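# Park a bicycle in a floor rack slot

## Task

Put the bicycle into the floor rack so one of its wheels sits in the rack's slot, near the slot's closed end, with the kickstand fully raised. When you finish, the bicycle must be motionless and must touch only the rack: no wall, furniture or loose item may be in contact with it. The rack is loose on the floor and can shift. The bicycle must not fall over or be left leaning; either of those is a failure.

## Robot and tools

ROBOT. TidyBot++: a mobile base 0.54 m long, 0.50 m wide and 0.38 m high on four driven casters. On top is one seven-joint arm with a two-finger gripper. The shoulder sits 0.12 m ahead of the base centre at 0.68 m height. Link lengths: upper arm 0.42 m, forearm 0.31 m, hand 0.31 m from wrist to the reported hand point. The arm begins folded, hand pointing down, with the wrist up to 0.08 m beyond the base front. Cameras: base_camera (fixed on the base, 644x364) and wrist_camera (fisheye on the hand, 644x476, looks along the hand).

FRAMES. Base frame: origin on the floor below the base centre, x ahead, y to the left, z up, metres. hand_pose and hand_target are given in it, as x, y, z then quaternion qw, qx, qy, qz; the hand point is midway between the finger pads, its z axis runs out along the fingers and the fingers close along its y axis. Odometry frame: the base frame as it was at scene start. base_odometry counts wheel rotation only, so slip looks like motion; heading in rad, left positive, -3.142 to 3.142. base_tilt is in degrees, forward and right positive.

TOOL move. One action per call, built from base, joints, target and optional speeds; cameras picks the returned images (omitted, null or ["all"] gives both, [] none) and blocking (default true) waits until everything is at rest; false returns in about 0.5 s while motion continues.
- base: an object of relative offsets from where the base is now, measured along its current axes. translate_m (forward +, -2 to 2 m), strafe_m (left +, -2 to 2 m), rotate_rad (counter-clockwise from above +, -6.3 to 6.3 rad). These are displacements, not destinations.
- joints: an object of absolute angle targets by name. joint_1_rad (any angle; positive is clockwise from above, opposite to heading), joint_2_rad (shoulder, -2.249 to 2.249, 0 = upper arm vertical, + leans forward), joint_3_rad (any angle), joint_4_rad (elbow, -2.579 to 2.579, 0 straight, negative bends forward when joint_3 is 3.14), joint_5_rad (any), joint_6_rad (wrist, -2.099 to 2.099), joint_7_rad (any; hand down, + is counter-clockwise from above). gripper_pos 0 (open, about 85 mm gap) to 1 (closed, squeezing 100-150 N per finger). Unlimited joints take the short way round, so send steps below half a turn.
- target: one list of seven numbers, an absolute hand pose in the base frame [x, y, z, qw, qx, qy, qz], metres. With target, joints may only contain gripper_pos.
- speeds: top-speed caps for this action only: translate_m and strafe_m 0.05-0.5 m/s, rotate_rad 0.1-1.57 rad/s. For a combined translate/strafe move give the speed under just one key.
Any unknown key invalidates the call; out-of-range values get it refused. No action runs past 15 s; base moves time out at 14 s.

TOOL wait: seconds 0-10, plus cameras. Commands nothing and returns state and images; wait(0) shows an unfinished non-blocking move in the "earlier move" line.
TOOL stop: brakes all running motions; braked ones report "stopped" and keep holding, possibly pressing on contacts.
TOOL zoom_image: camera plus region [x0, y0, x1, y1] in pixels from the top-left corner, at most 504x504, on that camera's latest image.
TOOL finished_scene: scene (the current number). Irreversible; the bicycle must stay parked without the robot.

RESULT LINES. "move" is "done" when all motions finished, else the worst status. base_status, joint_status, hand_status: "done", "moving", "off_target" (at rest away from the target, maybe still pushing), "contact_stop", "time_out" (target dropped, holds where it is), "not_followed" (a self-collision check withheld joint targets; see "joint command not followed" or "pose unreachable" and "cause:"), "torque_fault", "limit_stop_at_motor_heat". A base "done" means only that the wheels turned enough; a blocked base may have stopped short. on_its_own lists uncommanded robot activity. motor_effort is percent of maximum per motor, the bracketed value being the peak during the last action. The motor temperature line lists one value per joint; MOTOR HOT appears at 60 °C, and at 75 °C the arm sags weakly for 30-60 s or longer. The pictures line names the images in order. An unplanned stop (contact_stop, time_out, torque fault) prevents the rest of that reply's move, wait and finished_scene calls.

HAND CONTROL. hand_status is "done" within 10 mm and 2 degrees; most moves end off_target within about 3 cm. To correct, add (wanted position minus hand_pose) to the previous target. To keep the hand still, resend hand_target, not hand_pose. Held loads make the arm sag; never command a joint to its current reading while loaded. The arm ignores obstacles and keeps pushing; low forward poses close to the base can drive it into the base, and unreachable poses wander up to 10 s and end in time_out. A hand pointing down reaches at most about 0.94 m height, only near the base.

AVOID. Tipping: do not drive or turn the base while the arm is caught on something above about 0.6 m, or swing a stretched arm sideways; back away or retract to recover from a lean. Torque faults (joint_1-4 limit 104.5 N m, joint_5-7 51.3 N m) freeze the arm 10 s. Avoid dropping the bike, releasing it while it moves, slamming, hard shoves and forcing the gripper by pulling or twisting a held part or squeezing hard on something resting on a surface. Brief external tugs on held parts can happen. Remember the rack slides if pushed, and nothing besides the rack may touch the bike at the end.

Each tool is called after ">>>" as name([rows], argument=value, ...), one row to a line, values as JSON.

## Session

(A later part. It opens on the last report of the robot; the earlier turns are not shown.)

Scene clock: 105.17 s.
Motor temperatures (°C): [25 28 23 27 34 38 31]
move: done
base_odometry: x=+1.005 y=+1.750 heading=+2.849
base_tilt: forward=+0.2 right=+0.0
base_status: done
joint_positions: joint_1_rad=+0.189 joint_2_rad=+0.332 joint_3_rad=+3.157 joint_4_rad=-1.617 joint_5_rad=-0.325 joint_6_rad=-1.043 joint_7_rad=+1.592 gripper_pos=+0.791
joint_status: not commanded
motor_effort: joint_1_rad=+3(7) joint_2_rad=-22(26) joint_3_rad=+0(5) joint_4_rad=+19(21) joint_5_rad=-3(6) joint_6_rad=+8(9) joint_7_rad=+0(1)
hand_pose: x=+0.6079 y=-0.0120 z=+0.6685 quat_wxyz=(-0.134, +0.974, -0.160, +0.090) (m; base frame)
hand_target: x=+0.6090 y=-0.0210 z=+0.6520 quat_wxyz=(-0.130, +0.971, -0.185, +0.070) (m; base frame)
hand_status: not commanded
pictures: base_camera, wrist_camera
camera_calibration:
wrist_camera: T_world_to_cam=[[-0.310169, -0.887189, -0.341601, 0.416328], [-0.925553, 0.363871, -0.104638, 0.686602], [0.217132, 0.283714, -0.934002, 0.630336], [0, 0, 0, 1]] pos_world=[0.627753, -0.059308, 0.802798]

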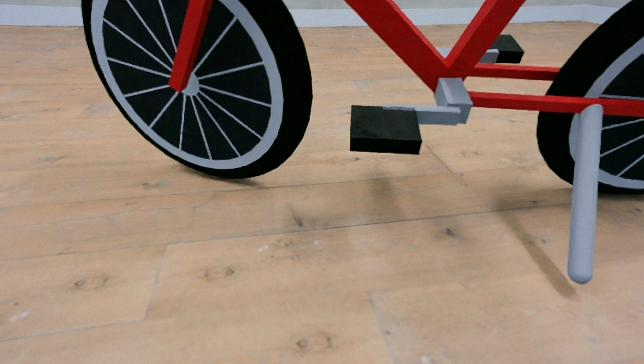

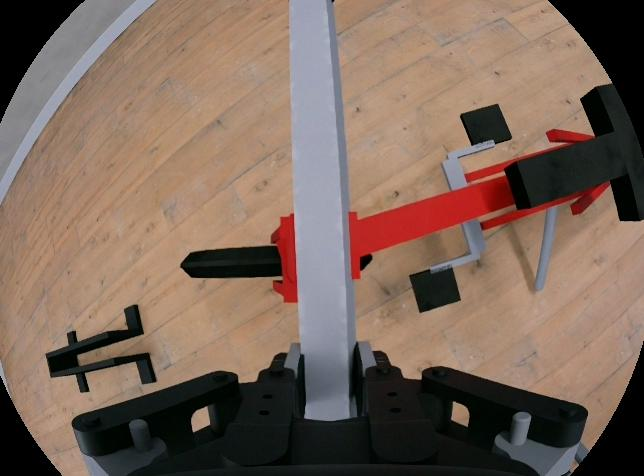

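>>> move(target=[0.604, -0.034, 0.65, -0.126, 0.985, -0.025, 0.10])

>>> zoom_image(camera="wrist_camera", region=[0, 180, 330, 360])

Scene clock: 106.50 s.
Motor temperatures (°C): [25 28 23 27 34 38 31]
move: off_target
base_odometry: x=+1.005 y=+1.750 heading=+2.849
base_tilt: forward=+0.2 right=+0.0
base_status: not commanded
joint_positions: joint_1_rad=+0.272 joint_2_rad=+0.332 joint_3_rad=+3.125 joint_4_rad=-1.637 joint_5_rad=-0.325 joint_6_rad=-1.043 joint_7_rad=+1.892 gripper_pos=+0.792
joint_status: not commanded
motor_effort: joint_1_rad=+1(4) joint_2_rad=-20(25) joint_3_rad=-1(2) joint_4_rad=+18(20) joint_5_rad=-4(5) joint_6_rad=+7(9) joint_7_rad=+0(2)
hand_pose: x=+0.5984 y=-0.0354 z=+0.6629 quat_wxyz=(-0.123, +0.986, -0.040, +0.103) (m; base frame)
hand_target: x=+0.6040 y=-0.0340 z=+0.6500 quat_wxyz=(-0.126, +0.987, -0.025, +0.100) (m; base frame)
hand_status: off_target (0.014 m and 1.8 deg from the pose sent, 0.029 m and 15.6 deg at the start)
pictures: base_camera, wrist_camera
camera_calibration:
wrist_camera: T_world_to_cam=[[-0.0790055, -0.948859, -0.305653, 0.226292], [-0.976422, 0.135447, -0.16809, 0.75019], [0.200893, 0.285167, -0.937188, 0.645657], [0, 0, 0, 1]] pos_world=[0.620672, -0.071012, 0.800369]

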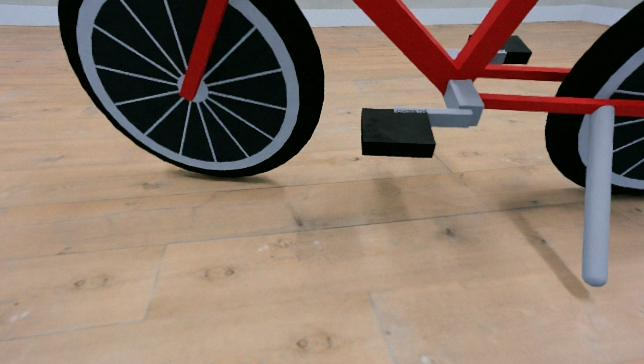

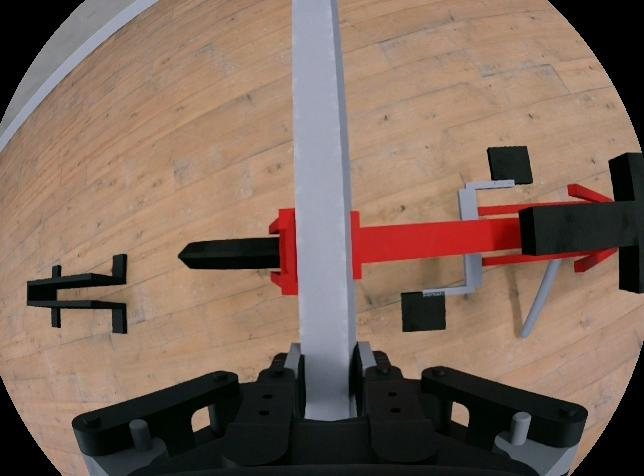

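Scaled by 1.527.

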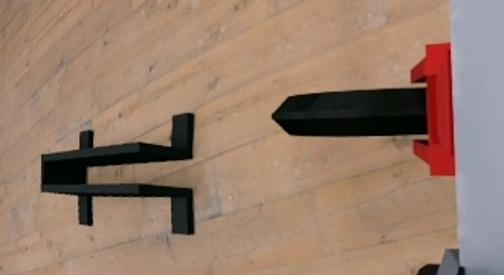

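>>> move(target=[0.604, -0.038, 0.65, -0.125, 0.985, 0.02, 0.11])

>>> zoom_image(camera="wrist_camera", region=[0, 180, 330, 360])

Scene clock: 108.73 s.
Motor temperatures (°C): [25 28 23 27 34 38 31]
move: off_target
base_odometry: x=+1.005 y=+1.750 heading=+2.849
base_tilt: forward=+0.2 right=+0.0
base_status: not commanded
joint_positions: joint_1_rad=+0.301 joint_2_rad=+0.334 joint_3_rad=+3.110 joint_4_rad=-1.642 joint_5_rad=-0.325 joint_6_rad=-1.043 joint_7_rad=+2.004 gripper_pos=+0.793
joint_status: not commanded
motor_effort: joint_1_rad=+0(2) joint_2_rad=-23(25) joint_3_rad=-2(3) joint_4_rad=+19(20) joint_5_rad=-5(6) joint_6_rad=+5(7) joint_7_rad=+1(1)
hand_pose: x=+0.5955 y=-0.0415 z=+0.6607 quat_wxyz=(-0.120, +0.987, +0.007, +0.108) (m; base frame)
hand_target: x=+0.6040 y=-0.0380 z=+0.6500 quat_wxyz=(-0.125, +0.986, +0.020, +0.110) (m; base frame)
hand_status: off_target (0.014 m and 1.6 deg from the pose sent, 0.014 m and 7.0 deg at the start)
pictures: base_camera, wrist_camera
camera_calibration:
wrist_camera: T_world_to_cam=[[0.0146789, -0.956863, -0.290169, 0.153267], [-0.980881, 0.0425408, -0.189903, 0.76104], [0.194055, 0.287409, -0.937944, 0.650598], [0, 0, 0, 1]] pos_world=[0.617988, -0.0727071, 0.799222]

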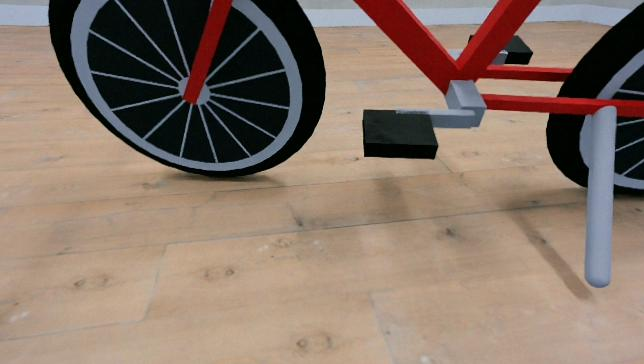

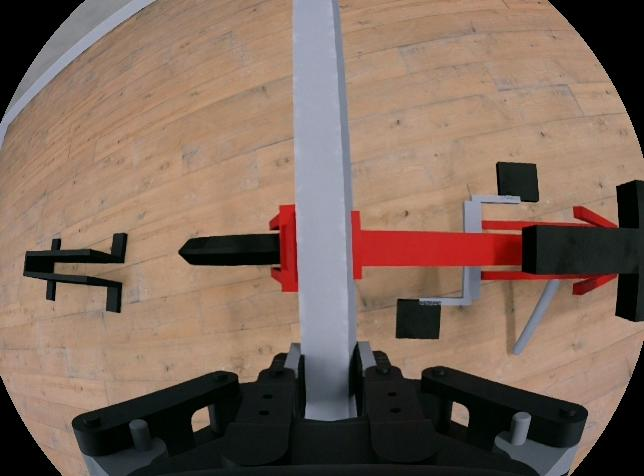

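Scaled by 1.527.

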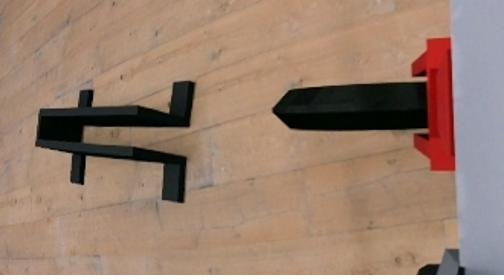

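>>> move(target=[0.604, -0.043, 0.65, -0.124, 0.983, 0.07, 0.12], cameras=[])

>>> move(base={"strafe_m": 0.28, "translate_m": -0.02}, speeds={"strafe_m": 0.12})

>>> zoom_image(camera="wrist_camera", region=[0, 180, 330, 360])

Scene clock: 109.83 s.
Motor temperatures (°C): [25 28 23 27 34 38 31]
move: off_target
base_odometry: x=+1.005 y=+1.750 heading=+2.849
base_tilt: forward=+0.3 right=-0.1
base_status: not commanded
joint_positions: joint_1_rad=+0.339 joint_2_rad=+0.339 joint_3_rad=+3.091 joint_4_rad=-1.644 joint_5_rad=-0.325 joint_6_rad=-1.043 joint_7_rad=+2.125 gripper_pos=+0.793
joint_status: not commanded
motor_effort: joint_1_rad=-1(2) joint_2_rad=-26(27) joint_3_rad=-3(4) joint_4_rad=+20(20) joint_5_rad=-7(8) joint_6_rad=+4(5) joint_7_rad=+1(1)
hand_pose: x=+0.5934 y=-0.0508 z=+0.6584 quat_wxyz=(-0.116, +0.985, +0.056, +0.114) (m; base frame)
hand_target: x=+0.6040 y=-0.0430 z=+0.6500 quat_wxyz=(-0.124, +0.983, +0.070, +0.120) (m; base frame)
hand_status: off_target (0.016 m and 2.0 deg from the pose sent, 0.014 m and 7.4 deg at the start)
pictures: none
No camera images: "cameras" was empty.

Scene clock: 113.07 s.
Motor temperatures (°C): [25 28 23 27 34 38 31]
move: done
base_odometry: x=+0.944 y=+1.476 heading=+2.849
base_tilt: forward=+0.3 right=+0.0
base_status: done
joint_positions: joint_1_rad=+0.351 joint_2_rad=+0.340 joint_3_rad=+3.077 joint_4_rad=-1.645 joint_5_rad=-0.320 joint_6_rad=-1.043 joint_7_rad=+2.126 gripper_pos=+0.794
joint_status: not commanded
motor_effort: joint_1_rad=-1(5) joint_2_rad=-25(27) joint_3_rad=-3(7) joint_4_rad=+19(21) joint_5_rad=-7(10) joint_6_rad=+4(5) joint_7_rad=+0(1)
hand_pose: x=+0.5923 y=-0.0511 z=+0.6574 quat_wxyz=(-0.117, +0.985, +0.058, +0.113) (m; base frame)
hand_target: x=+0.6040 y=-0.0430 z=+0.6500 quat_wxyz=(-0.124, +0.983, +0.070, +0.120) (m; base frame)
hand_status: not commanded
pictures: base_camera, wrist_camera
camera_calibration:
wrist_camera: T_world_to_cam=[[0.114329, -0.955231, -0.272879, 0.0728955], [-0.975801, -0.0564432, -0.211252, 0.763647], [0.186392, 0.290428, -0.938568, 0.655981], [0, 0, 0, 1]] pos_world=[0.614563, -0.0777807, 0.796897]

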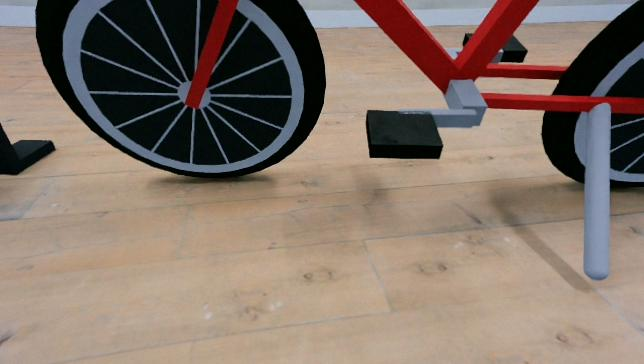

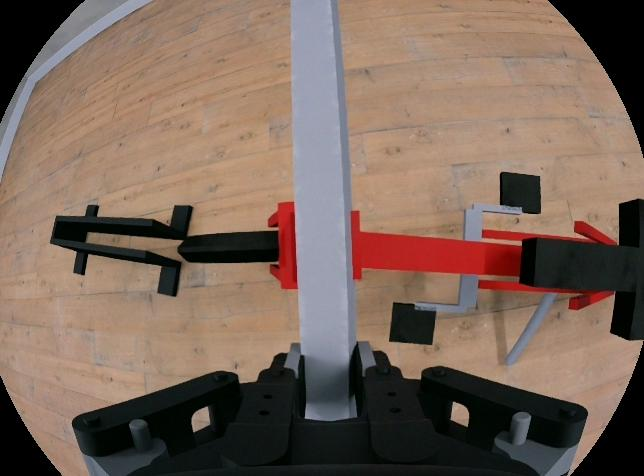

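Scaled by 1.527.

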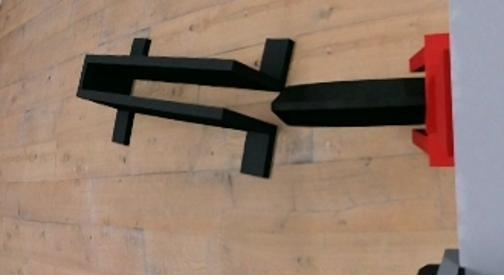

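>>> move(target=[0.603, -0.039, 0.65, -0.126, 0.985, -0.03, 0.10])

>>> zoom_image(camera="wrist_camera", region=[20, 200, 280, 342])

Scene clock: 114.33 s.
Motor temperatures (°C): [25 28 23 27 34 38 31]
move: off_target
base_odometry: x=+0.944 y=+1.476 heading=+2.849
base_tilt: forward=+0.3 right=+0.0
base_status: not commanded
joint_positions: joint_1_rad=+0.311 joint_2_rad=+0.333 joint_3_rad=+3.097 joint_4_rad=-1.645 joint_5_rad=-0.320 joint_6_rad=-1.043 joint_7_rad=+1.957 gripper_pos=+0.794
joint_status: not commanded
motor_effort: joint_1_rad=+0(2) joint_2_rad=-21(25) joint_3_rad=-1(3) joint_4_rad=+18(19) joint_5_rad=-6(8) joint_6_rad=+6(7) joint_7_rad=+0(1)
hand_pose: x=+0.5937 y=-0.0414 z=+0.6599 quat_wxyz=(-0.123, +0.987, -0.015, +0.104) (m; base frame)
hand_target: x=+0.6030 y=-0.0390 z=+0.6500 quat_wxyz=(-0.126, +0.986, -0.030, +0.100) (m; base frame)
hand_status: off_target (0.014 m and 1.9 deg from the pose sent, 0.018 m and 10.2 deg at the start)
pictures: base_camera, wrist_camera
camera_calibration:
wrist_camera: T_world_to_cam=[[-0.0287035, -0.953514, -0.299977, 0.18561], [-0.980782, 0.0848035, -0.175712, 0.751443], [0.192983, 0.289169, -0.937624, 0.650688], [0, 0, 0, 1]] pos_world=[0.616758, -0.074902, 0.797817]

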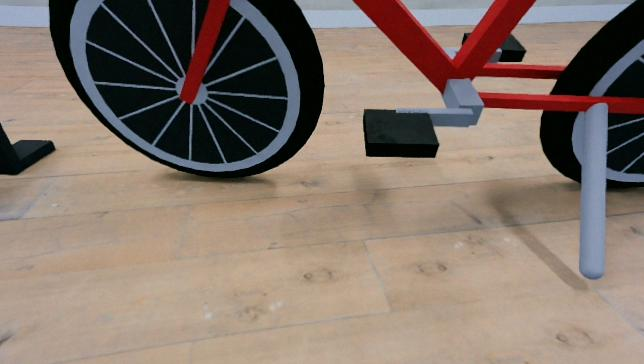

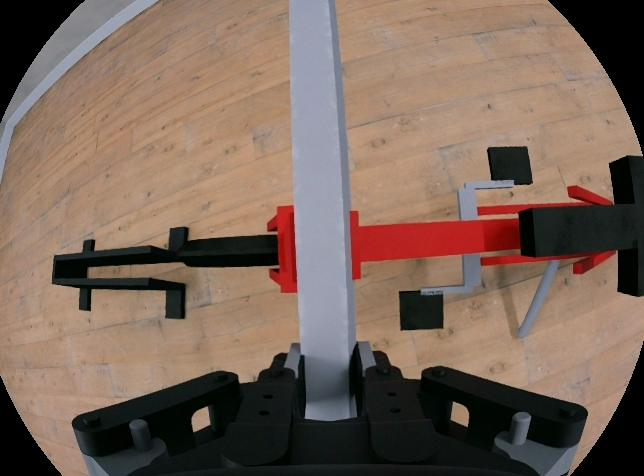

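Scaled by 1.938.

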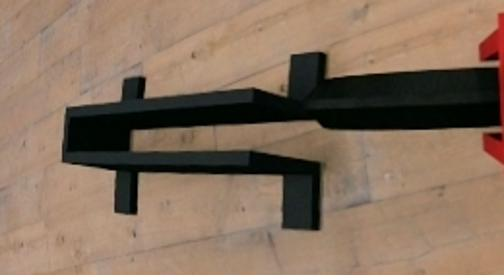

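>>> move(target=[0.603, -0.041, 0.65, -0.1255, 0.985, 0.0, 0.105], cameras=[])

>>> move(base={"strafe_m": 0.13, "translate_m": 0.0}, speeds={"strafe_m": 0.12})

>>> zoom_image(camera="wrist_camera", region=[60, 200, 320, 342])

>>> zoom_image(camera="base_camera", region=[0, 60, 330, 240])

Scene clock: 115.47 s.
Motor temperatures (°C): [25 28 23 27 34 38 31]
move: off_target
base_odometry: x=+0.944 y=+1.476 heading=+2.849
base_tilt: forward=+0.2 right=+0.0
base_status: not commanded
joint_positions: joint_1_rad=+0.314 joint_2_rad=+0.335 joint_3_rad=+3.097 joint_4_rad=-1.645 joint_5_rad=-0.320 joint_6_rad=-1.043 joint_7_rad=+1.997 gripper_pos=+0.794
joint_status: not commanded
motor_effort: joint_1_rad=+0(1) joint_2_rad=-22(25) joint_3_rad=-2(3) joint_4_rad=+19(20) joint_5_rad=-6(6) joint_6_rad=+6(6) joint_7_rad=+0(1)
hand_pose: x=+0.5935 y=-0.0429 z=+0.6594 quat_wxyz=(-0.120, +0.987, +0.003, +0.106) (m; base frame)
hand_target: x=+0.6030 y=-0.0410 z=+0.6500 quat_wxyz=(-0.126, +0.986, +0.000, +0.105) (m; base frame)
hand_status: off_target (0.013 m and 0.7 deg from the pose sent, 0.014 m and 1.7 deg at the start)
pictures: none
No camera images: "cameras" was empty.

Scene clock: 117.43 s.
Motor temperatures (°C): [25 28 23 27 34 38 31]
move: done
base_odometry: x=+0.907 y=+1.351 heading=+2.849
base_tilt: forward=+0.2 right=+0.0
base_status: done
joint_positions: joint_1_rad=+0.308 joint_2_rad=+0.334 joint_3_rad=+3.099 joint_4_rad=-1.644 joint_5_rad=-0.316 joint_6_rad=-1.043 joint_7_rad=+1.997 gripper_pos=+0.795
joint_status: not commanded
motor_effort: joint_1_rad=+0(5) joint_2_rad=-23(25) joint_3_rad=-2(7) joint_4_rad=+19(20) joint_5_rad=-6(9) joint_6_rad=+5(7) joint_7_rad=-1(1)
hand_pose: x=+0.5937 y=-0.0421 z=+0.6593 quat_wxyz=(-0.118, +0.987, +0.007, +0.105) (m; base frame)
hand_target: x=+0.6030 y=-0.0410 z=+0.6500 quat_wxyz=(-0.126, +0.986, +0.000, +0.105) (m; base frame)
hand_status: not commanded
pictures: base_camera, wrist_camera
camera_calibration:
wrist_camera: T_world_to_cam=[[0.0121564, -0.957669, -0.287616, 0.152115], [-0.981911, 0.0429211, -0.184415, 0.756012], [0.188953, 0.284655, -0.939824, 0.654001], [0, 0, 0, 1]] pos_world=[0.616911, -0.0729374, 0.797816]

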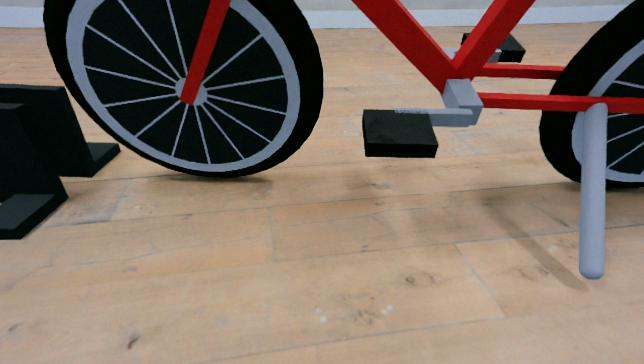

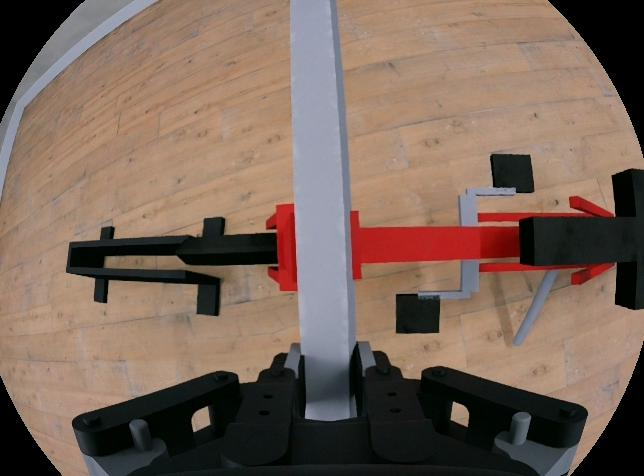

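Scaled by 1.938.

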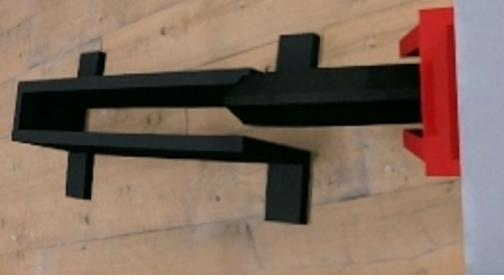

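Scaled by 1.527.

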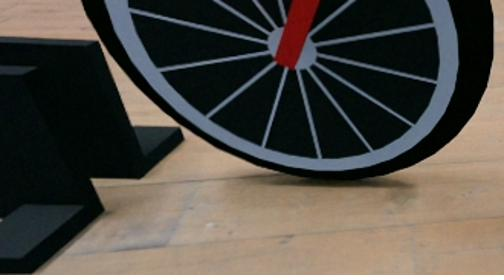

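>>> move(target=[0.653, -0.041, 0.655, -0.1255, 0.985, 0.0, 0.105])

>>> zoom_image(camera="wrist_camera", region=[60, 200, 320, 342])

>>> zoom_image(camera="base_camera", region=[0, 60, 330, 240])

Scene clock: 119.90 s.
Motor temperatures (°C): [25 28 23 27 34 38 31]
move: off_target
base_odometry: x=+0.907 y=+1.351 heading=+2.849
base_tilt: forward=+0.3 right=+0.0
base_status: not commanded
joint_positions: joint_1_rad=+0.308 joint_2_rad=+0.426 joint_3_rad=+3.098 joint_4_rad=-1.468 joint_5_rad=-0.303 joint_6_rad=-1.067 joint_7_rad=+1.968 gripper_pos=+0.795
joint_status: not commanded
motor_effort: joint_1_rad=+0(2) joint_2_rad=-28(29) joint_3_rad=-3(4) joint_4_rad=+19(21) joint_5_rad=-7(7) joint_6_rad=+5(8) joint_7_rad=+0(1)
hand_pose: x=+0.6535 y=-0.0605 z=+0.6729 quat_wxyz=(-0.110, +0.985, +0.002, +0.132) (m; base frame)
hand_target: x=+0.6530 y=-0.0410 z=+0.6550 quat_wxyz=(-0.126, +0.986, +0.000, +0.105) (m; base frame)
hand_status: off_target (0.026 m and 3.6 deg from the pose sent, 0.059 m and 1.1 deg at the start)
pictures: base_camera, wrist_camera
camera_calibration:
wrist_camera: T_world_to_cam=[[0.0110042, -0.961802, -0.273523, 0.128738], [-0.970149, 0.0560026, -0.235955, 0.845807], [0.24226, 0.267955, -0.932475, 0.619947], [0, 0, 0, 1]] pos_world=[0.668954, -0.0896649, 0.81287]

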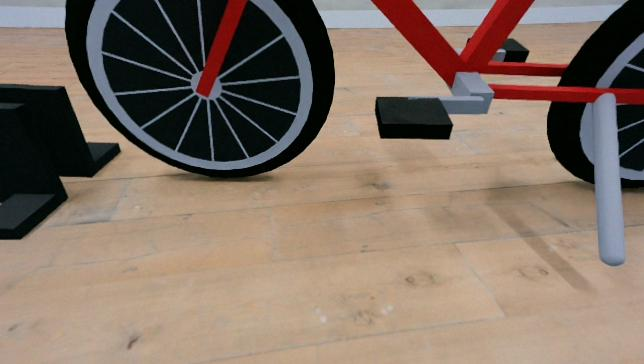

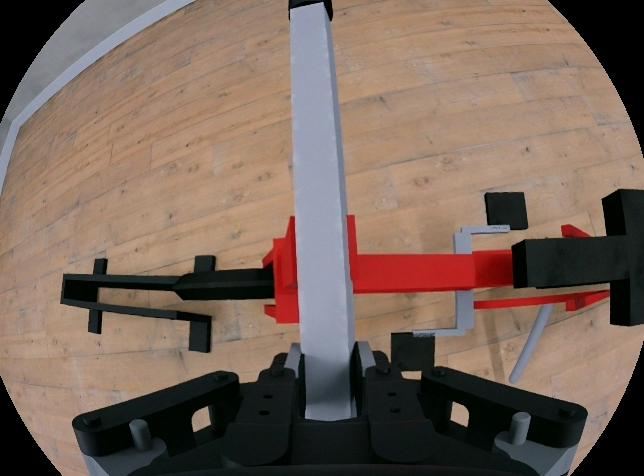

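Scaled by 1.938.

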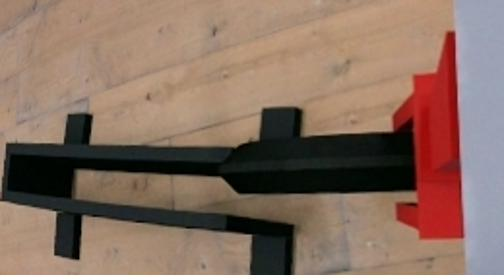

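Scaled by 1.527.

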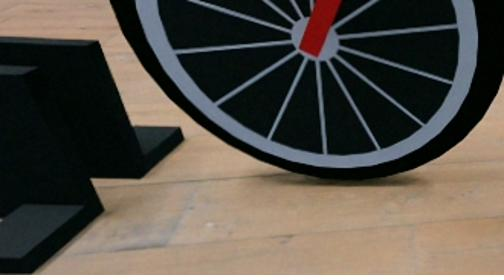

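>>> move(target=[0.683, -0.025, 0.657, -0.125, 0.985, 0.01, 0.105])

>>> zoom_image(camera="wrist_camera", region=[60, 200, 320, 342])

>>> zoom_image(camera="base_camera", region=[0, 60, 330, 240])

Scene clock: 121.07 s.
Motor temperatures (°C): [25 28 23 27 34 38 31]
move: off_target
base_odometry: x=+0.907 y=+1.351 heading=+2.849
base_tilt: forward=+0.2 right=+0.0
base_status: not commanded
joint_positions: joint_1_rad=+0.276 joint_2_rad=+0.486 joint_3_rad=+3.091 joint_4_rad=-1.356 joint_5_rad=-0.286 joint_6_rad=-1.086 joint_7_rad=+1.923 gripper_pos=+0.797
joint_status: not commanded
motor_effort: joint_1_rad=+1(1) joint_2_rad=-31(32) joint_3_rad=-2(4) joint_4_rad=+18(20) joint_5_rad=-6(7) joint_6_rad=+4(6) joint_7_rad=+0(0)
hand_pose: x=+0.6899 y=-0.0532 z=+0.6786 quat_wxyz=(-0.108, +0.984, +0.006, +0.142) (m; base frame)
hand_target: x=+0.6830 y=-0.0250 z=+0.6570 quat_wxyz=(-0.125, +0.986, +0.010, +0.105) (m; base frame)
hand_status: off_target (0.036 m and 4.7 deg from the pose sent, 0.049 m and 3.6 deg at the start)
pictures: base_camera, wrist_camera
camera_calibration:
wrist_camera: T_world_to_cam=[[0.0209282, -0.963378, -0.267329, 0.12578], [-0.965351, 0.0500946, -0.256101, 0.892124], [0.260114, 0.263426, -0.92895, 0.59949], [0, 0, 0, 1]] pos_world=[0.702645, -0.0814376, 0.818995]

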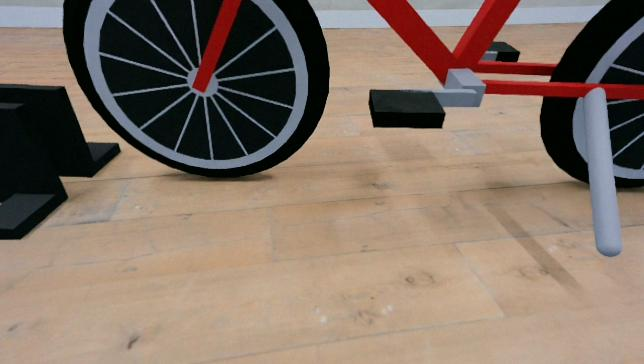

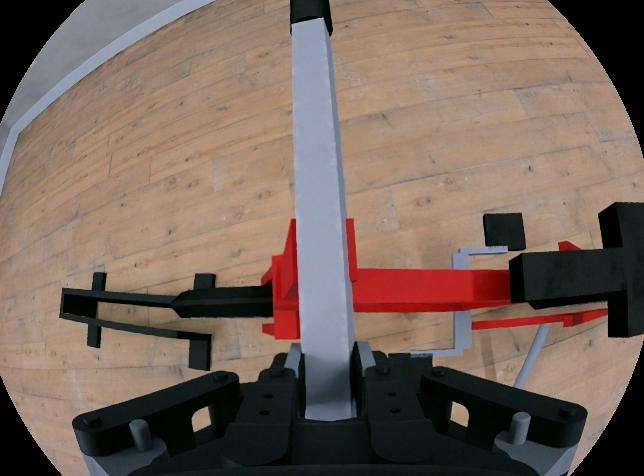

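Scaled by 1.938.

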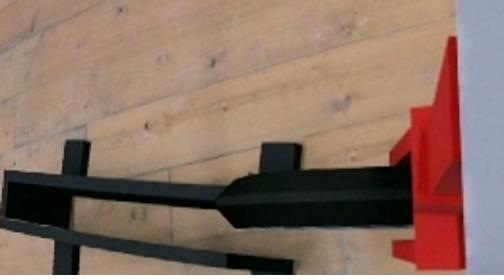

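Scaled by 1.527.

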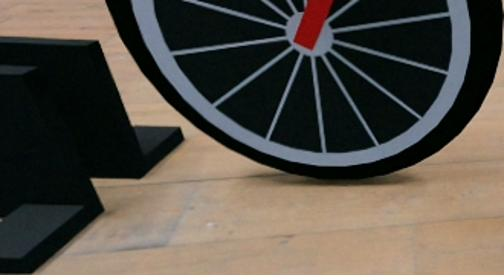

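>>> move(target=[0.684, -0.016, 0.657, -0.128, 0.977, -0.14, 0.08], cameras=[])

>>> move(base={"strafe_m": -0.14, "translate_m": -0.032}, speeds={"strafe_m": 0.12})

Scene clock: 122.73 s.
Motor temperatures (°C): [25 28 23 27 34 38 31]
move: off_target
base_odometry: x=+0.907 y=+1.351 heading=+2.849
base_tilt: forward=+0.3 right=-0.1
base_status: not commanded
joint_positions: joint_1_rad=+0.187 joint_2_rad=+0.486 joint_3_rad=+3.121 joint_4_rad=-1.337 joint_5_rad=-0.278 joint_6_rad=-1.092 joint_7_rad=+1.609 gripper_pos=+0.797
joint_status: not commanded
motor_effort: joint_1_rad=+2(3) joint_2_rad=-30(31) joint_3_rad=-2(5) joint_4_rad=+17(19) joint_5_rad=-7(9) joint_6_rad=+4(5) joint_7_rad=-1(2)
hand_pose: x=+0.6972 y=-0.0204 z=+0.6831 quat_wxyz=(-0.122, +0.978, -0.114, +0.125) (m; base frame)
hand_target: x=+0.6840 y=-0.0160 z=+0.6570 quat_wxyz=(-0.128, +0.979, -0.140, +0.080) (m; base frame)
hand_status: off_target (0.030 m and 6.0 deg from the pose sent, 0.043 m and 18.4 deg at the start)
pictures: none
No camera images: "cameras" was empty.

Scene clock: 124.90 s.
Motor temperatures (°C): [25 28 23 27 34 37 31]
move: done
base_odometry: x=+0.978 y=+1.476 heading=+2.849
base_tilt: forward=+0.2 right=+0.0
base_status: done
joint_positions: joint_1_rad=+0.186 joint_2_rad=+0.489 joint_3_rad=+3.128 joint_4_rad=-1.336 joint_5_rad=-0.271 joint_6_rad=-1.094 joint_7_rad=+1.603 gripper_pos=+0.797
joint_status: not commanded
motor_effort: joint_1_rad=+1(7) joint_2_rad=-29(33) joint_3_rad=-1(6) joint_4_rad=+17(19) joint_5_rad=-6(9) joint_6_rad=+4(5) joint_7_rad=-1(1)
hand_pose: x=+0.6965 y=-0.0250 z=+0.6811 quat_wxyz=(-0.117, +0.978, -0.118, +0.123) (m; base frame)
hand_target: x=+0.6840 y=-0.0160 z=+0.6570 quat_wxyz=(-0.128, +0.979, -0.140, +0.080) (m; base frame)
hand_status: not commanded
pictures: base_camera, wrist_camera
camera_calibration:
wrist_camera: T_world_to_cam=[[-0.222974, -0.922991, -0.31364, 0.355849], [-0.938687, 0.290083, -0.186332, 0.837674], [0.262965, 0.252863, -0.93108, 0.591837], [0, 0, 0, 1]] pos_world=[0.710026, -0.0642028, 0.818742]

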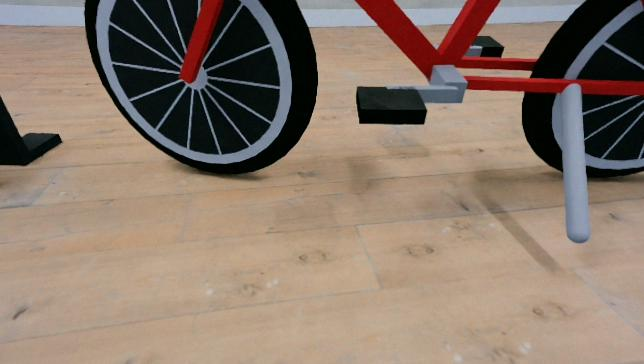

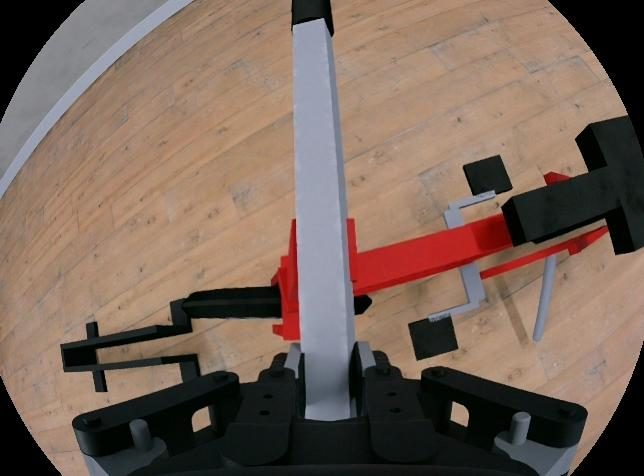

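>>> move(target=[0.685, -0.016, 0.657, -0.125, 0.985, 0.015, 0.108])

>>> zoom_image(camera="base_camera", region=[0, 60, 330, 240])

>>> zoom_image(camera="wrist_camera", region=[40, 220, 300, 362])

Scene clock: 125.93 s.
Motor temperatures (°C): [25 28 23 27 34 37 31]
move: off_target
base_odometry: x=+0.978 y=+1.476 heading=+2.849
base_tilt: forward=+0.2 right=+0.0
base_status: not commanded
joint_positions: joint_1_rad=+0.236 joint_2_rad=+0.493 joint_3_rad=+3.086 joint_4_rad=-1.345 joint_5_rad=-0.271 joint_6_rad=-1.094 joint_7_rad=+1.841 gripper_pos=+0.797
joint_status: not commanded
motor_effort: joint_1_rad=+0(2) joint_2_rad=-33(33) joint_3_rad=-3(4) joint_4_rad=+18(19) joint_5_rad=-4(7) joint_6_rad=+2(4) joint_7_rad=+1(1)
hand_pose: x=+0.6925 y=-0.0314 z=+0.6775 quat_wxyz=(-0.112, +0.985, -0.009, +0.132) (m; base frame)
hand_target: x=+0.6850 y=-0.0160 z=+0.6570 quat_wxyz=(-0.125, +0.986, +0.015, +0.108) (m; base frame)
hand_status: off_target (0.027 m and 4.2 deg from the pose sent, 0.028 m and 15.4 deg at the start)
pictures: base_camera, wrist_camera
camera_calibration:
wrist_camera: T_world_to_cam=[[-0.011242, -0.960021, -0.279701, 0.177196], [-0.969187, 0.0792961, -0.233215, 0.881313], [0.246071, 0.268461, -0.931331, 0.603496], [0, 0, 0, 1]] pos_world=[0.707646, -0.0617874, 0.817152]

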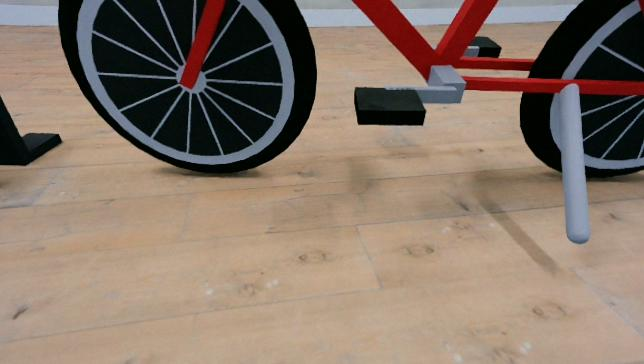

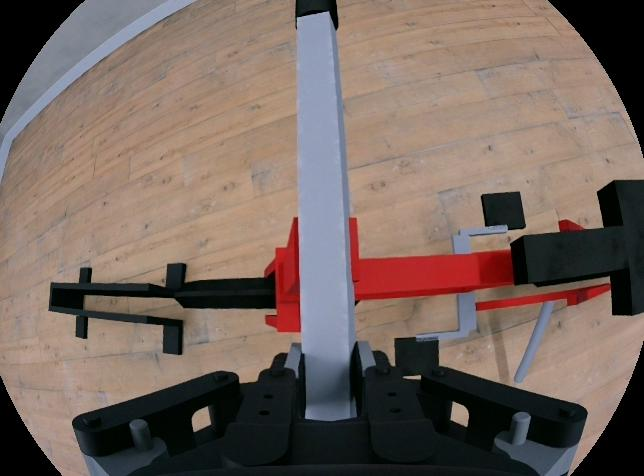

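Scaled by 1.527.

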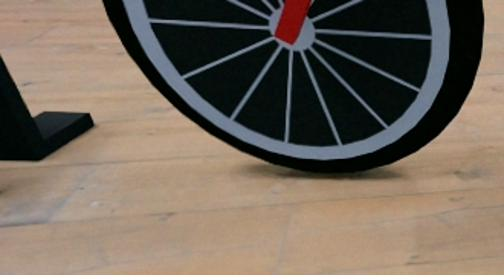

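Scaled by 1.938.

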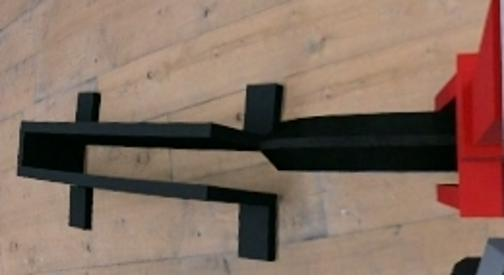

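>>> move(target=[0.684, -0.006, 0.657, -0.128, 0.977, -0.14, 0.08], cameras=[])

>>> move(base={"strafe_m": -0.11, "translate_m": -0.025}, speeds={"strafe_m": 0.12}, cameras=[])

>>> move(target=[0.685, -0.008, 0.657, -0.125, 0.984, 0.03, 0.11], cameras=[])

>>> move(base={"strafe_m": 0.24, "translate_m": 0.0}, speeds={"strafe_m": 0.12})

>>> zoom_image(camera="base_camera", region=[0, 60, 330, 240])

>>> zoom_image(camera="wrist_camera", region=[40, 220, 300, 362])

Scene clock: 128.30 s.
Motor temperatures (°C): [25 28 23 27 34 37 31]
move: off_target
base_odometry: x=+0.978 y=+1.476 heading=+2.849
base_tilt: forward=+0.3 right=+0.0
base_status: not commanded
joint_positions: joint_1_rad=+0.172 joint_2_rad=+0.488 joint_3_rad=+3.117 joint_4_rad=-1.340 joint_5_rad=-0.271 joint_6_rad=-1.094 joint_7_rad=+1.582 gripper_pos=+0.797
joint_status: not commanded
motor_effort: joint_1_rad=+2(3) joint_2_rad=-30(33) joint_3_rad=-2(4) joint_4_rad=+18(18) joint_5_rad=-6(7) joint_6_rad=+4(5) joint_7_rad=-1(1)
hand_pose: x=+0.6953 y=-0.0109 z=+0.6807 quat_wxyz=(-0.123, +0.978, -0.117, +0.119) (m; base frame)
hand_target: x=+0.6840 y=-0.0060 z=+0.6570 quat_wxyz=(-0.128, +0.979, -0.140, +0.080) (m; base frame)
hand_status: off_target (0.027 m and 5.2 deg from the pose sent, 0.034 m and 16.3 deg at the start)
pictures: none
No camera images: "cameras" was empty.

Scene clock: 130.13 s.
Motor temperatures (°C): [25 28 23 27 34 37 31]
move: done
base_odometry: x=+1.034 y=+1.574 heading=+2.849
base_tilt: forward=+0.2 right=+0.0
base_status: done
joint_positions: joint_1_rad=+0.166 joint_2_rad=+0.490 joint_3_rad=+3.124 joint_4_rad=-1.341 joint_5_rad=-0.270 joint_6_rad=-1.094 joint_7_rad=+1.582 gripper_pos=+0.797
joint_status: not commanded
motor_effort: joint_1_rad=+1(7) joint_2_rad=-30(34) joint_3_rad=-2(6) joint_4_rad=+19(20) joint_5_rad=-6(9) joint_6_rad=+5(5) joint_7_rad=+0(1)
hand_pose: x=+0.6950 y=-0.0115 z=+0.6788 quat_wxyz=(-0.121, +0.979, -0.118, +0.117) (m; base frame)
hand_target: x=+0.6840 y=-0.0060 z=+0.6570 quat_wxyz=(-0.128, +0.979, -0.140, +0.080) (m; base frame)
hand_status: not commanded
pictures: none
No camera images: "cameras" was empty.

Scene clock: 131.27 s.
Motor temperatures (°C): [25 29 23 27 34 37 31]
move: off_target
base_odometry: x=+1.034 y=+1.574 heading=+2.849
base_tilt: forward=+0.3 right=+0.0
base_status: not commanded
joint_positions: joint_1_rad=+0.225 joint_2_rad=+0.494 joint_3_rad=+3.077 joint_4_rad=-1.354 joint_5_rad=-0.270 joint_6_rad=-1.094 joint_7_rad=+1.854 gripper_pos=+0.797
joint_status: not commanded
motor_effort: joint_1_rad=+0(1) joint_2_rad=-32(33) joint_3_rad=-3(4) joint_4_rad=+19(20) joint_5_rad=-5(6) joint_6_rad=+3(5) joint_7_rad=+1(1)
hand_pose: x=+0.6894 y=-0.0205 z=+0.6743 quat_wxyz=(-0.115, +0.985, +0.005, +0.127) (m; base frame)
hand_target: x=+0.6850 y=-0.0080 z=+0.6570 quat_wxyz=(-0.125, +0.986, +0.030, +0.110) (m; base frame)
hand_status: off_target (0.022 m and 3.7 deg from the pose sent, 0.024 m and 17.0 deg at the start)
pictures: none
No camera images: "cameras" was empty.

Scene clock: 133.97 s.
Motor temperatures (°C): [25 29 23 27 34 37 31]
move: done
base_odometry: x=+0.965 y=+1.344 heading=+2.849
base_tilt: forward=+0.2 right=+0.0
base_status: done
joint_positions: joint_1_rad=+0.229 joint_2_rad=+0.494 joint_3_rad=+3.057 joint_4_rad=-1.354 joint_5_rad=-0.265 joint_6_rad=-1.094 joint_7_rad=+1.858 gripper_pos=+0.797
joint_status: not commanded
motor_effort: joint_1_rad=+0(5) joint_2_rad=-29(34) joint_3_rad=-3(7) joint_4_rad=+17(19) joint_5_rad=-6(8) joint_6_rad=+2(4) joint_7_rad=-1(1)
hand_pose: x=+0.6889 y=-0.0134 z=+0.6748 quat_wxyz=(-0.118, +0.985, +0.015, +0.127) (m; base frame)
hand_target: x=+0.6850 y=-0.0080 z=+0.6570 quat_wxyz=(-0.125, +0.986, +0.030, +0.110) (m; base frame)
hand_status: not commanded
pictures: base_camera, wrist_camera
camera_calibration:
wrist_camera: T_world_to_cam=[[0.0359413, -0.957929, -0.284747, 0.164631], [-0.972984, 0.0314807, -0.228717, 0.874757], [0.228059, 0.285275, -0.930918, 0.60942], [0, 0, 0, 1]] pos_world=[0.706224, -0.0436855, 0.81427]

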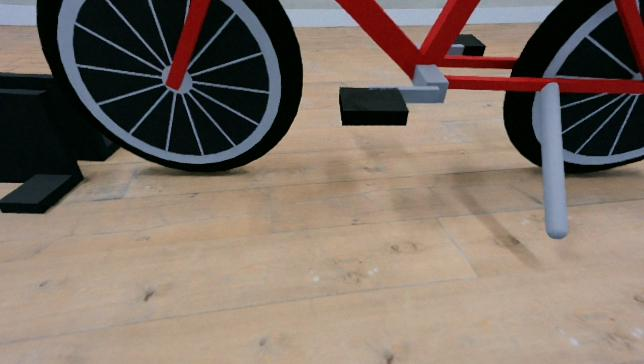

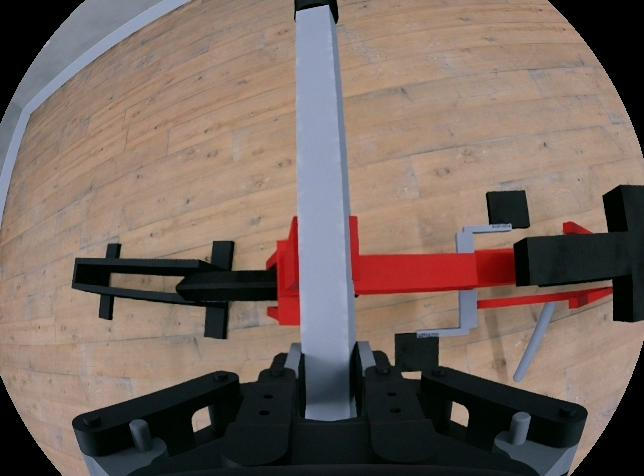

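Scaled by 1.527.

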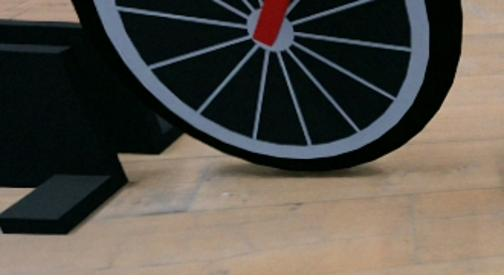

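Scaled by 1.938.

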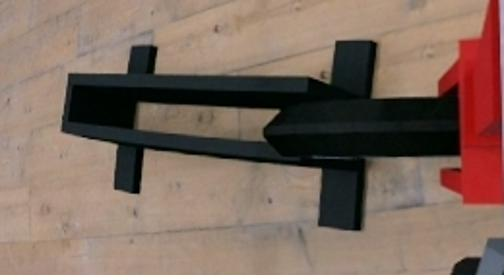

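>>> move(target=[0.717, -0.004, 0.660, -0.125, 0.984, 0.02, 0.108])

>>> zoom_image(camera="base_camera", region=[0, 60, 330, 240])

>>> zoom_image(camera="wrist_camera", region=[40, 220, 300, 362])

Scene clock: 135.50 s.
Motor temperatures (°C): [25 29 23 27 34 37 31]
move: off_target
base_odometry: x=+0.965 y=+1.344 heading=+2.849
base_tilt: forward=+0.2 right=+0.0
base_status: not commanded
joint_positions: joint_1_rad=+0.227 joint_2_rad=+0.559 joint_3_rad=+3.057 joint_4_rad=-1.235 joint_5_rad=-0.262 joint_6_rad=-1.114 joint_7_rad=+1.856 gripper_pos=+0.797
joint_status: not commanded
motor_effort: joint_1_rad=+1(2) joint_2_rad=-34(35) joint_3_rad=-3(5) joint_4_rad=+18(19) joint_5_rad=-6(6) joint_6_rad=+4(4) joint_7_rad=+0(1)
hand_pose: x=+0.7262 y=-0.0198 z=+0.6799 quat_wxyz=(-0.117, +0.982, +0.018, +0.144) (m; base frame)
hand_target: x=+0.7170 y=-0.0040 z=+0.6600 quat_wxyz=(-0.125, +0.986, +0.020, +0.108) (m; base frame)
hand_status: off_target (0.027 m and 4.2 deg from the pose sent, 0.033 m and 2.4 deg at the start)
pictures: base_camera, wrist_camera
camera_calibration:
wrist_camera: T_world_to_cam=[[0.0475674, -0.95835, -0.281606, 0.147991], [-0.964538, 0.029208, -0.262324, 0.929085], [0.259623, 0.284098, -0.922976, 0.579193], [0, 0, 0, 1]] pos_world=[0.738727, -0.0498567, 0.819978]

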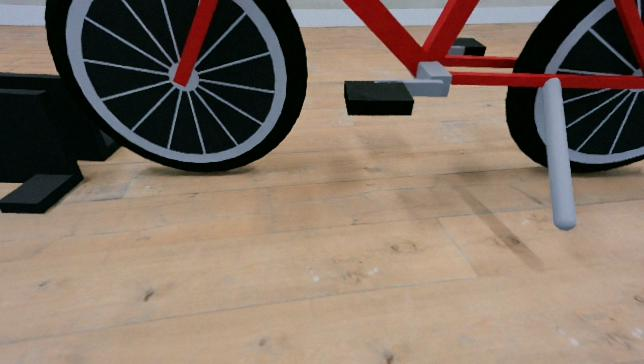

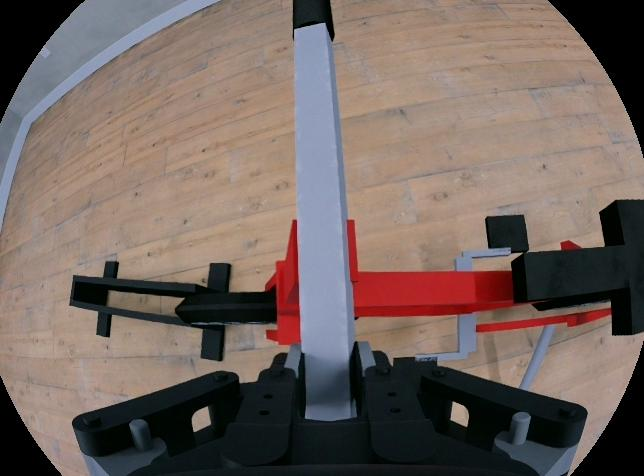

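Scaled by 1.527.

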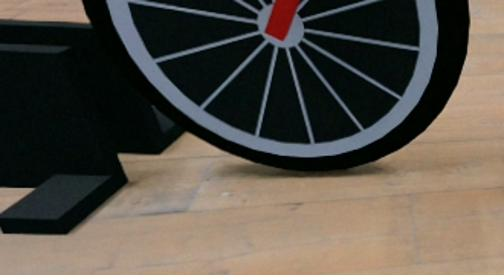

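Scaled by 1.938.

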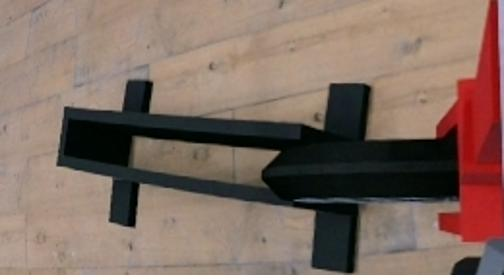

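>>> move(target=[0.719, -0.001, 0.660, -0.126, 0.985, -0.035, 0.098])

>>> zoom_image(camera="base_camera", region=[0, 60, 330, 240])

>>> zoom_image(camera="wrist_camera", region=[40, 220, 300, 362])

Scene clock: 136.60 s.
Motor temperatures (°C): [25 29 23 27 34 37 31]
move: off_target
base_odometry: x=+0.965 y=+1.344 heading=+2.849
base_tilt: forward=+0.2 right=+0.0
base_status: not commanded
joint_positions: joint_1_rad=+0.196 joint_2_rad=+0.562 joint_3_rad=+3.069 joint_4_rad=-1.222 joint_5_rad=-0.253 joint_6_rad=-1.123 joint_7_rad=+1.743 gripper_pos=+0.797
joint_status: not commanded
motor_effort: joint_1_rad=+1(2) joint_2_rad=-34(35) joint_3_rad=-3(5) joint_4_rad=+19(19) joint_5_rad=-6(8) joint_6_rad=+5(5) joint_7_rad=-1(1)
hand_pose: x=+0.7281 y=-0.0104 z=+0.6816 quat_wxyz=(-0.119, +0.983, -0.025, +0.136) (m; base frame)
hand_target: x=+0.7190 y=-0.0010 z=+0.6600 quat_wxyz=(-0.126, +0.987, -0.035, +0.098) (m; base frame)
hand_status: off_target (0.025 m and 4.6 deg from the pose sent, 0.028 m and 8.1 deg at the start)
pictures: base_camera, wrist_camera
camera_calibration:
wrist_camera: T_world_to_cam=[[-0.0387041, -0.953943, -0.29748, 0.231044], [-0.965322, 0.112612, -0.235523, 0.914262], [0.258176, 0.278049, -0.925221, 0.580081], [0, 0, 0, 1]] pos_world=[0.741737, -0.0438451, 0.820764]

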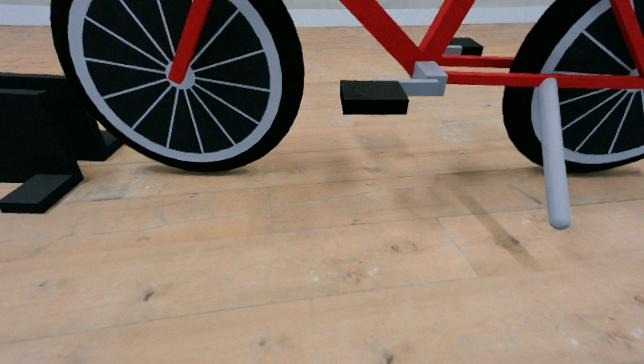

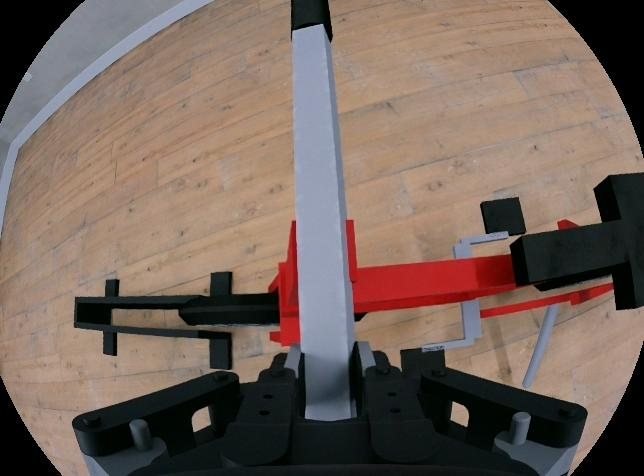

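Scaled by 1.527.

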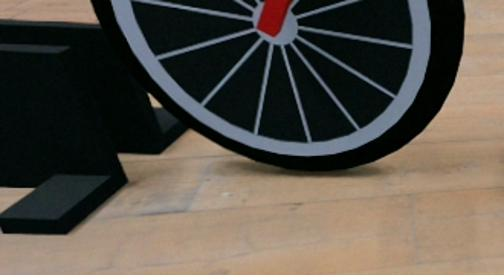

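Scaled by 1.938.

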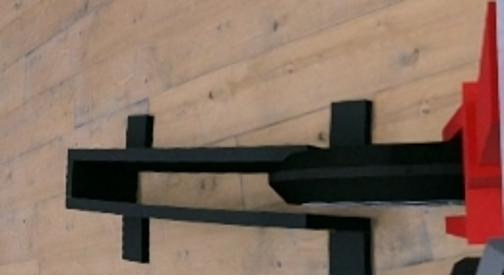

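>>> move(base={"strafe_m": 0.13, "translate_m": 0.0}, speeds={"strafe_m": 0.1})

>>> zoom_image(camera="base_camera", region=[0, 60, 330, 240])

>>> zoom_image(camera="wrist_camera", region=[40, 220, 300, 362])

Scene clock: 138.87 s.
Motor temperatures (°C): [25 29 23 27 34 37 31]
move: done
base_odometry: x=+0.927 y=+1.220 heading=+2.849
base_tilt: forward=+0.3 right=+0.0
base_status: done
joint_positions: joint_1_rad=+0.171 joint_2_rad=+0.562 joint_3_rad=+3.077 joint_4_rad=-1.217 joint_5_rad=-0.242 joint_6_rad=-1.125 joint_7_rad=+1.743 gripper_pos=+0.797
joint_status: not commanded
motor_effort: joint_1_rad=+0(6) joint_2_rad=-33(35) joint_3_rad=-3(8) joint_4_rad=+18(19) joint_5_rad=-6(10) joint_6_rad=+3(5) joint_7_rad=-1(1)
hand_pose: x=+0.7290 y=-0.0019 z=+0.6816 quat_wxyz=(-0.113, +0.984, -0.013, +0.135) (m; base frame)
hand_target: x=+0.7190 y=-0.0010 z=+0.6600 quat_wxyz=(-0.126, +0.987, -0.035, +0.098) (m; base frame)
hand_status: not commanded
pictures: base_camera, wrist_camera
camera_calibration:
wrist_camera: T_world_to_cam=[[-0.0175724, -0.958967, -0.282974, 0.213906], [-0.967349, 0.0878746, -0.237726, 0.917105], [0.252837, 0.269557, -0.9292, 0.584047], [0, 0, 0, 1]] pos_world=[0.743251, -0.0328955, 0.821246]

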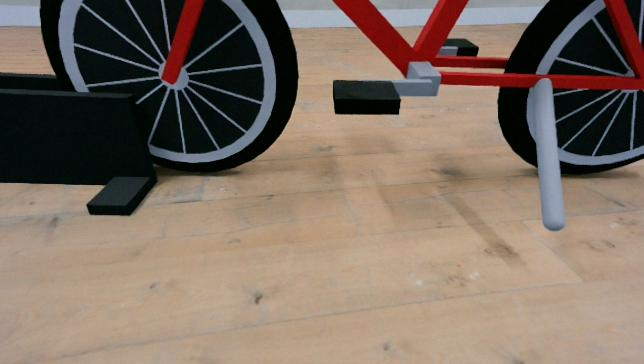

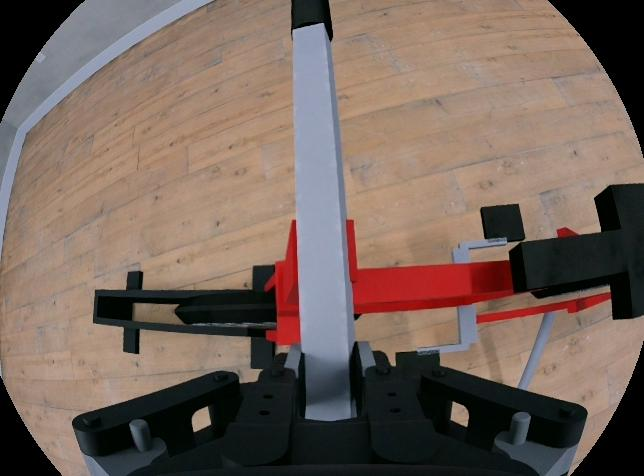

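Scaled by 1.527.

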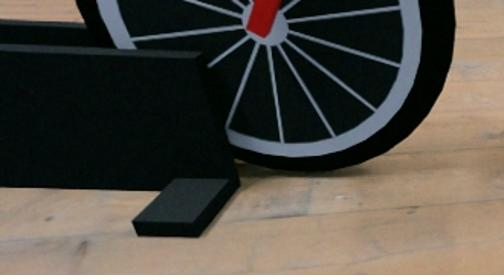

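Scaled by 1.938.

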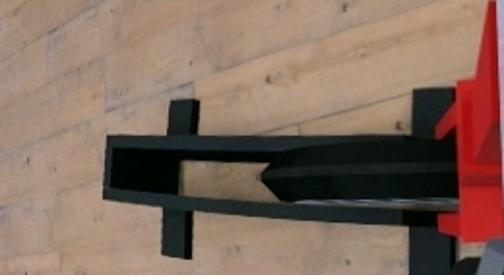

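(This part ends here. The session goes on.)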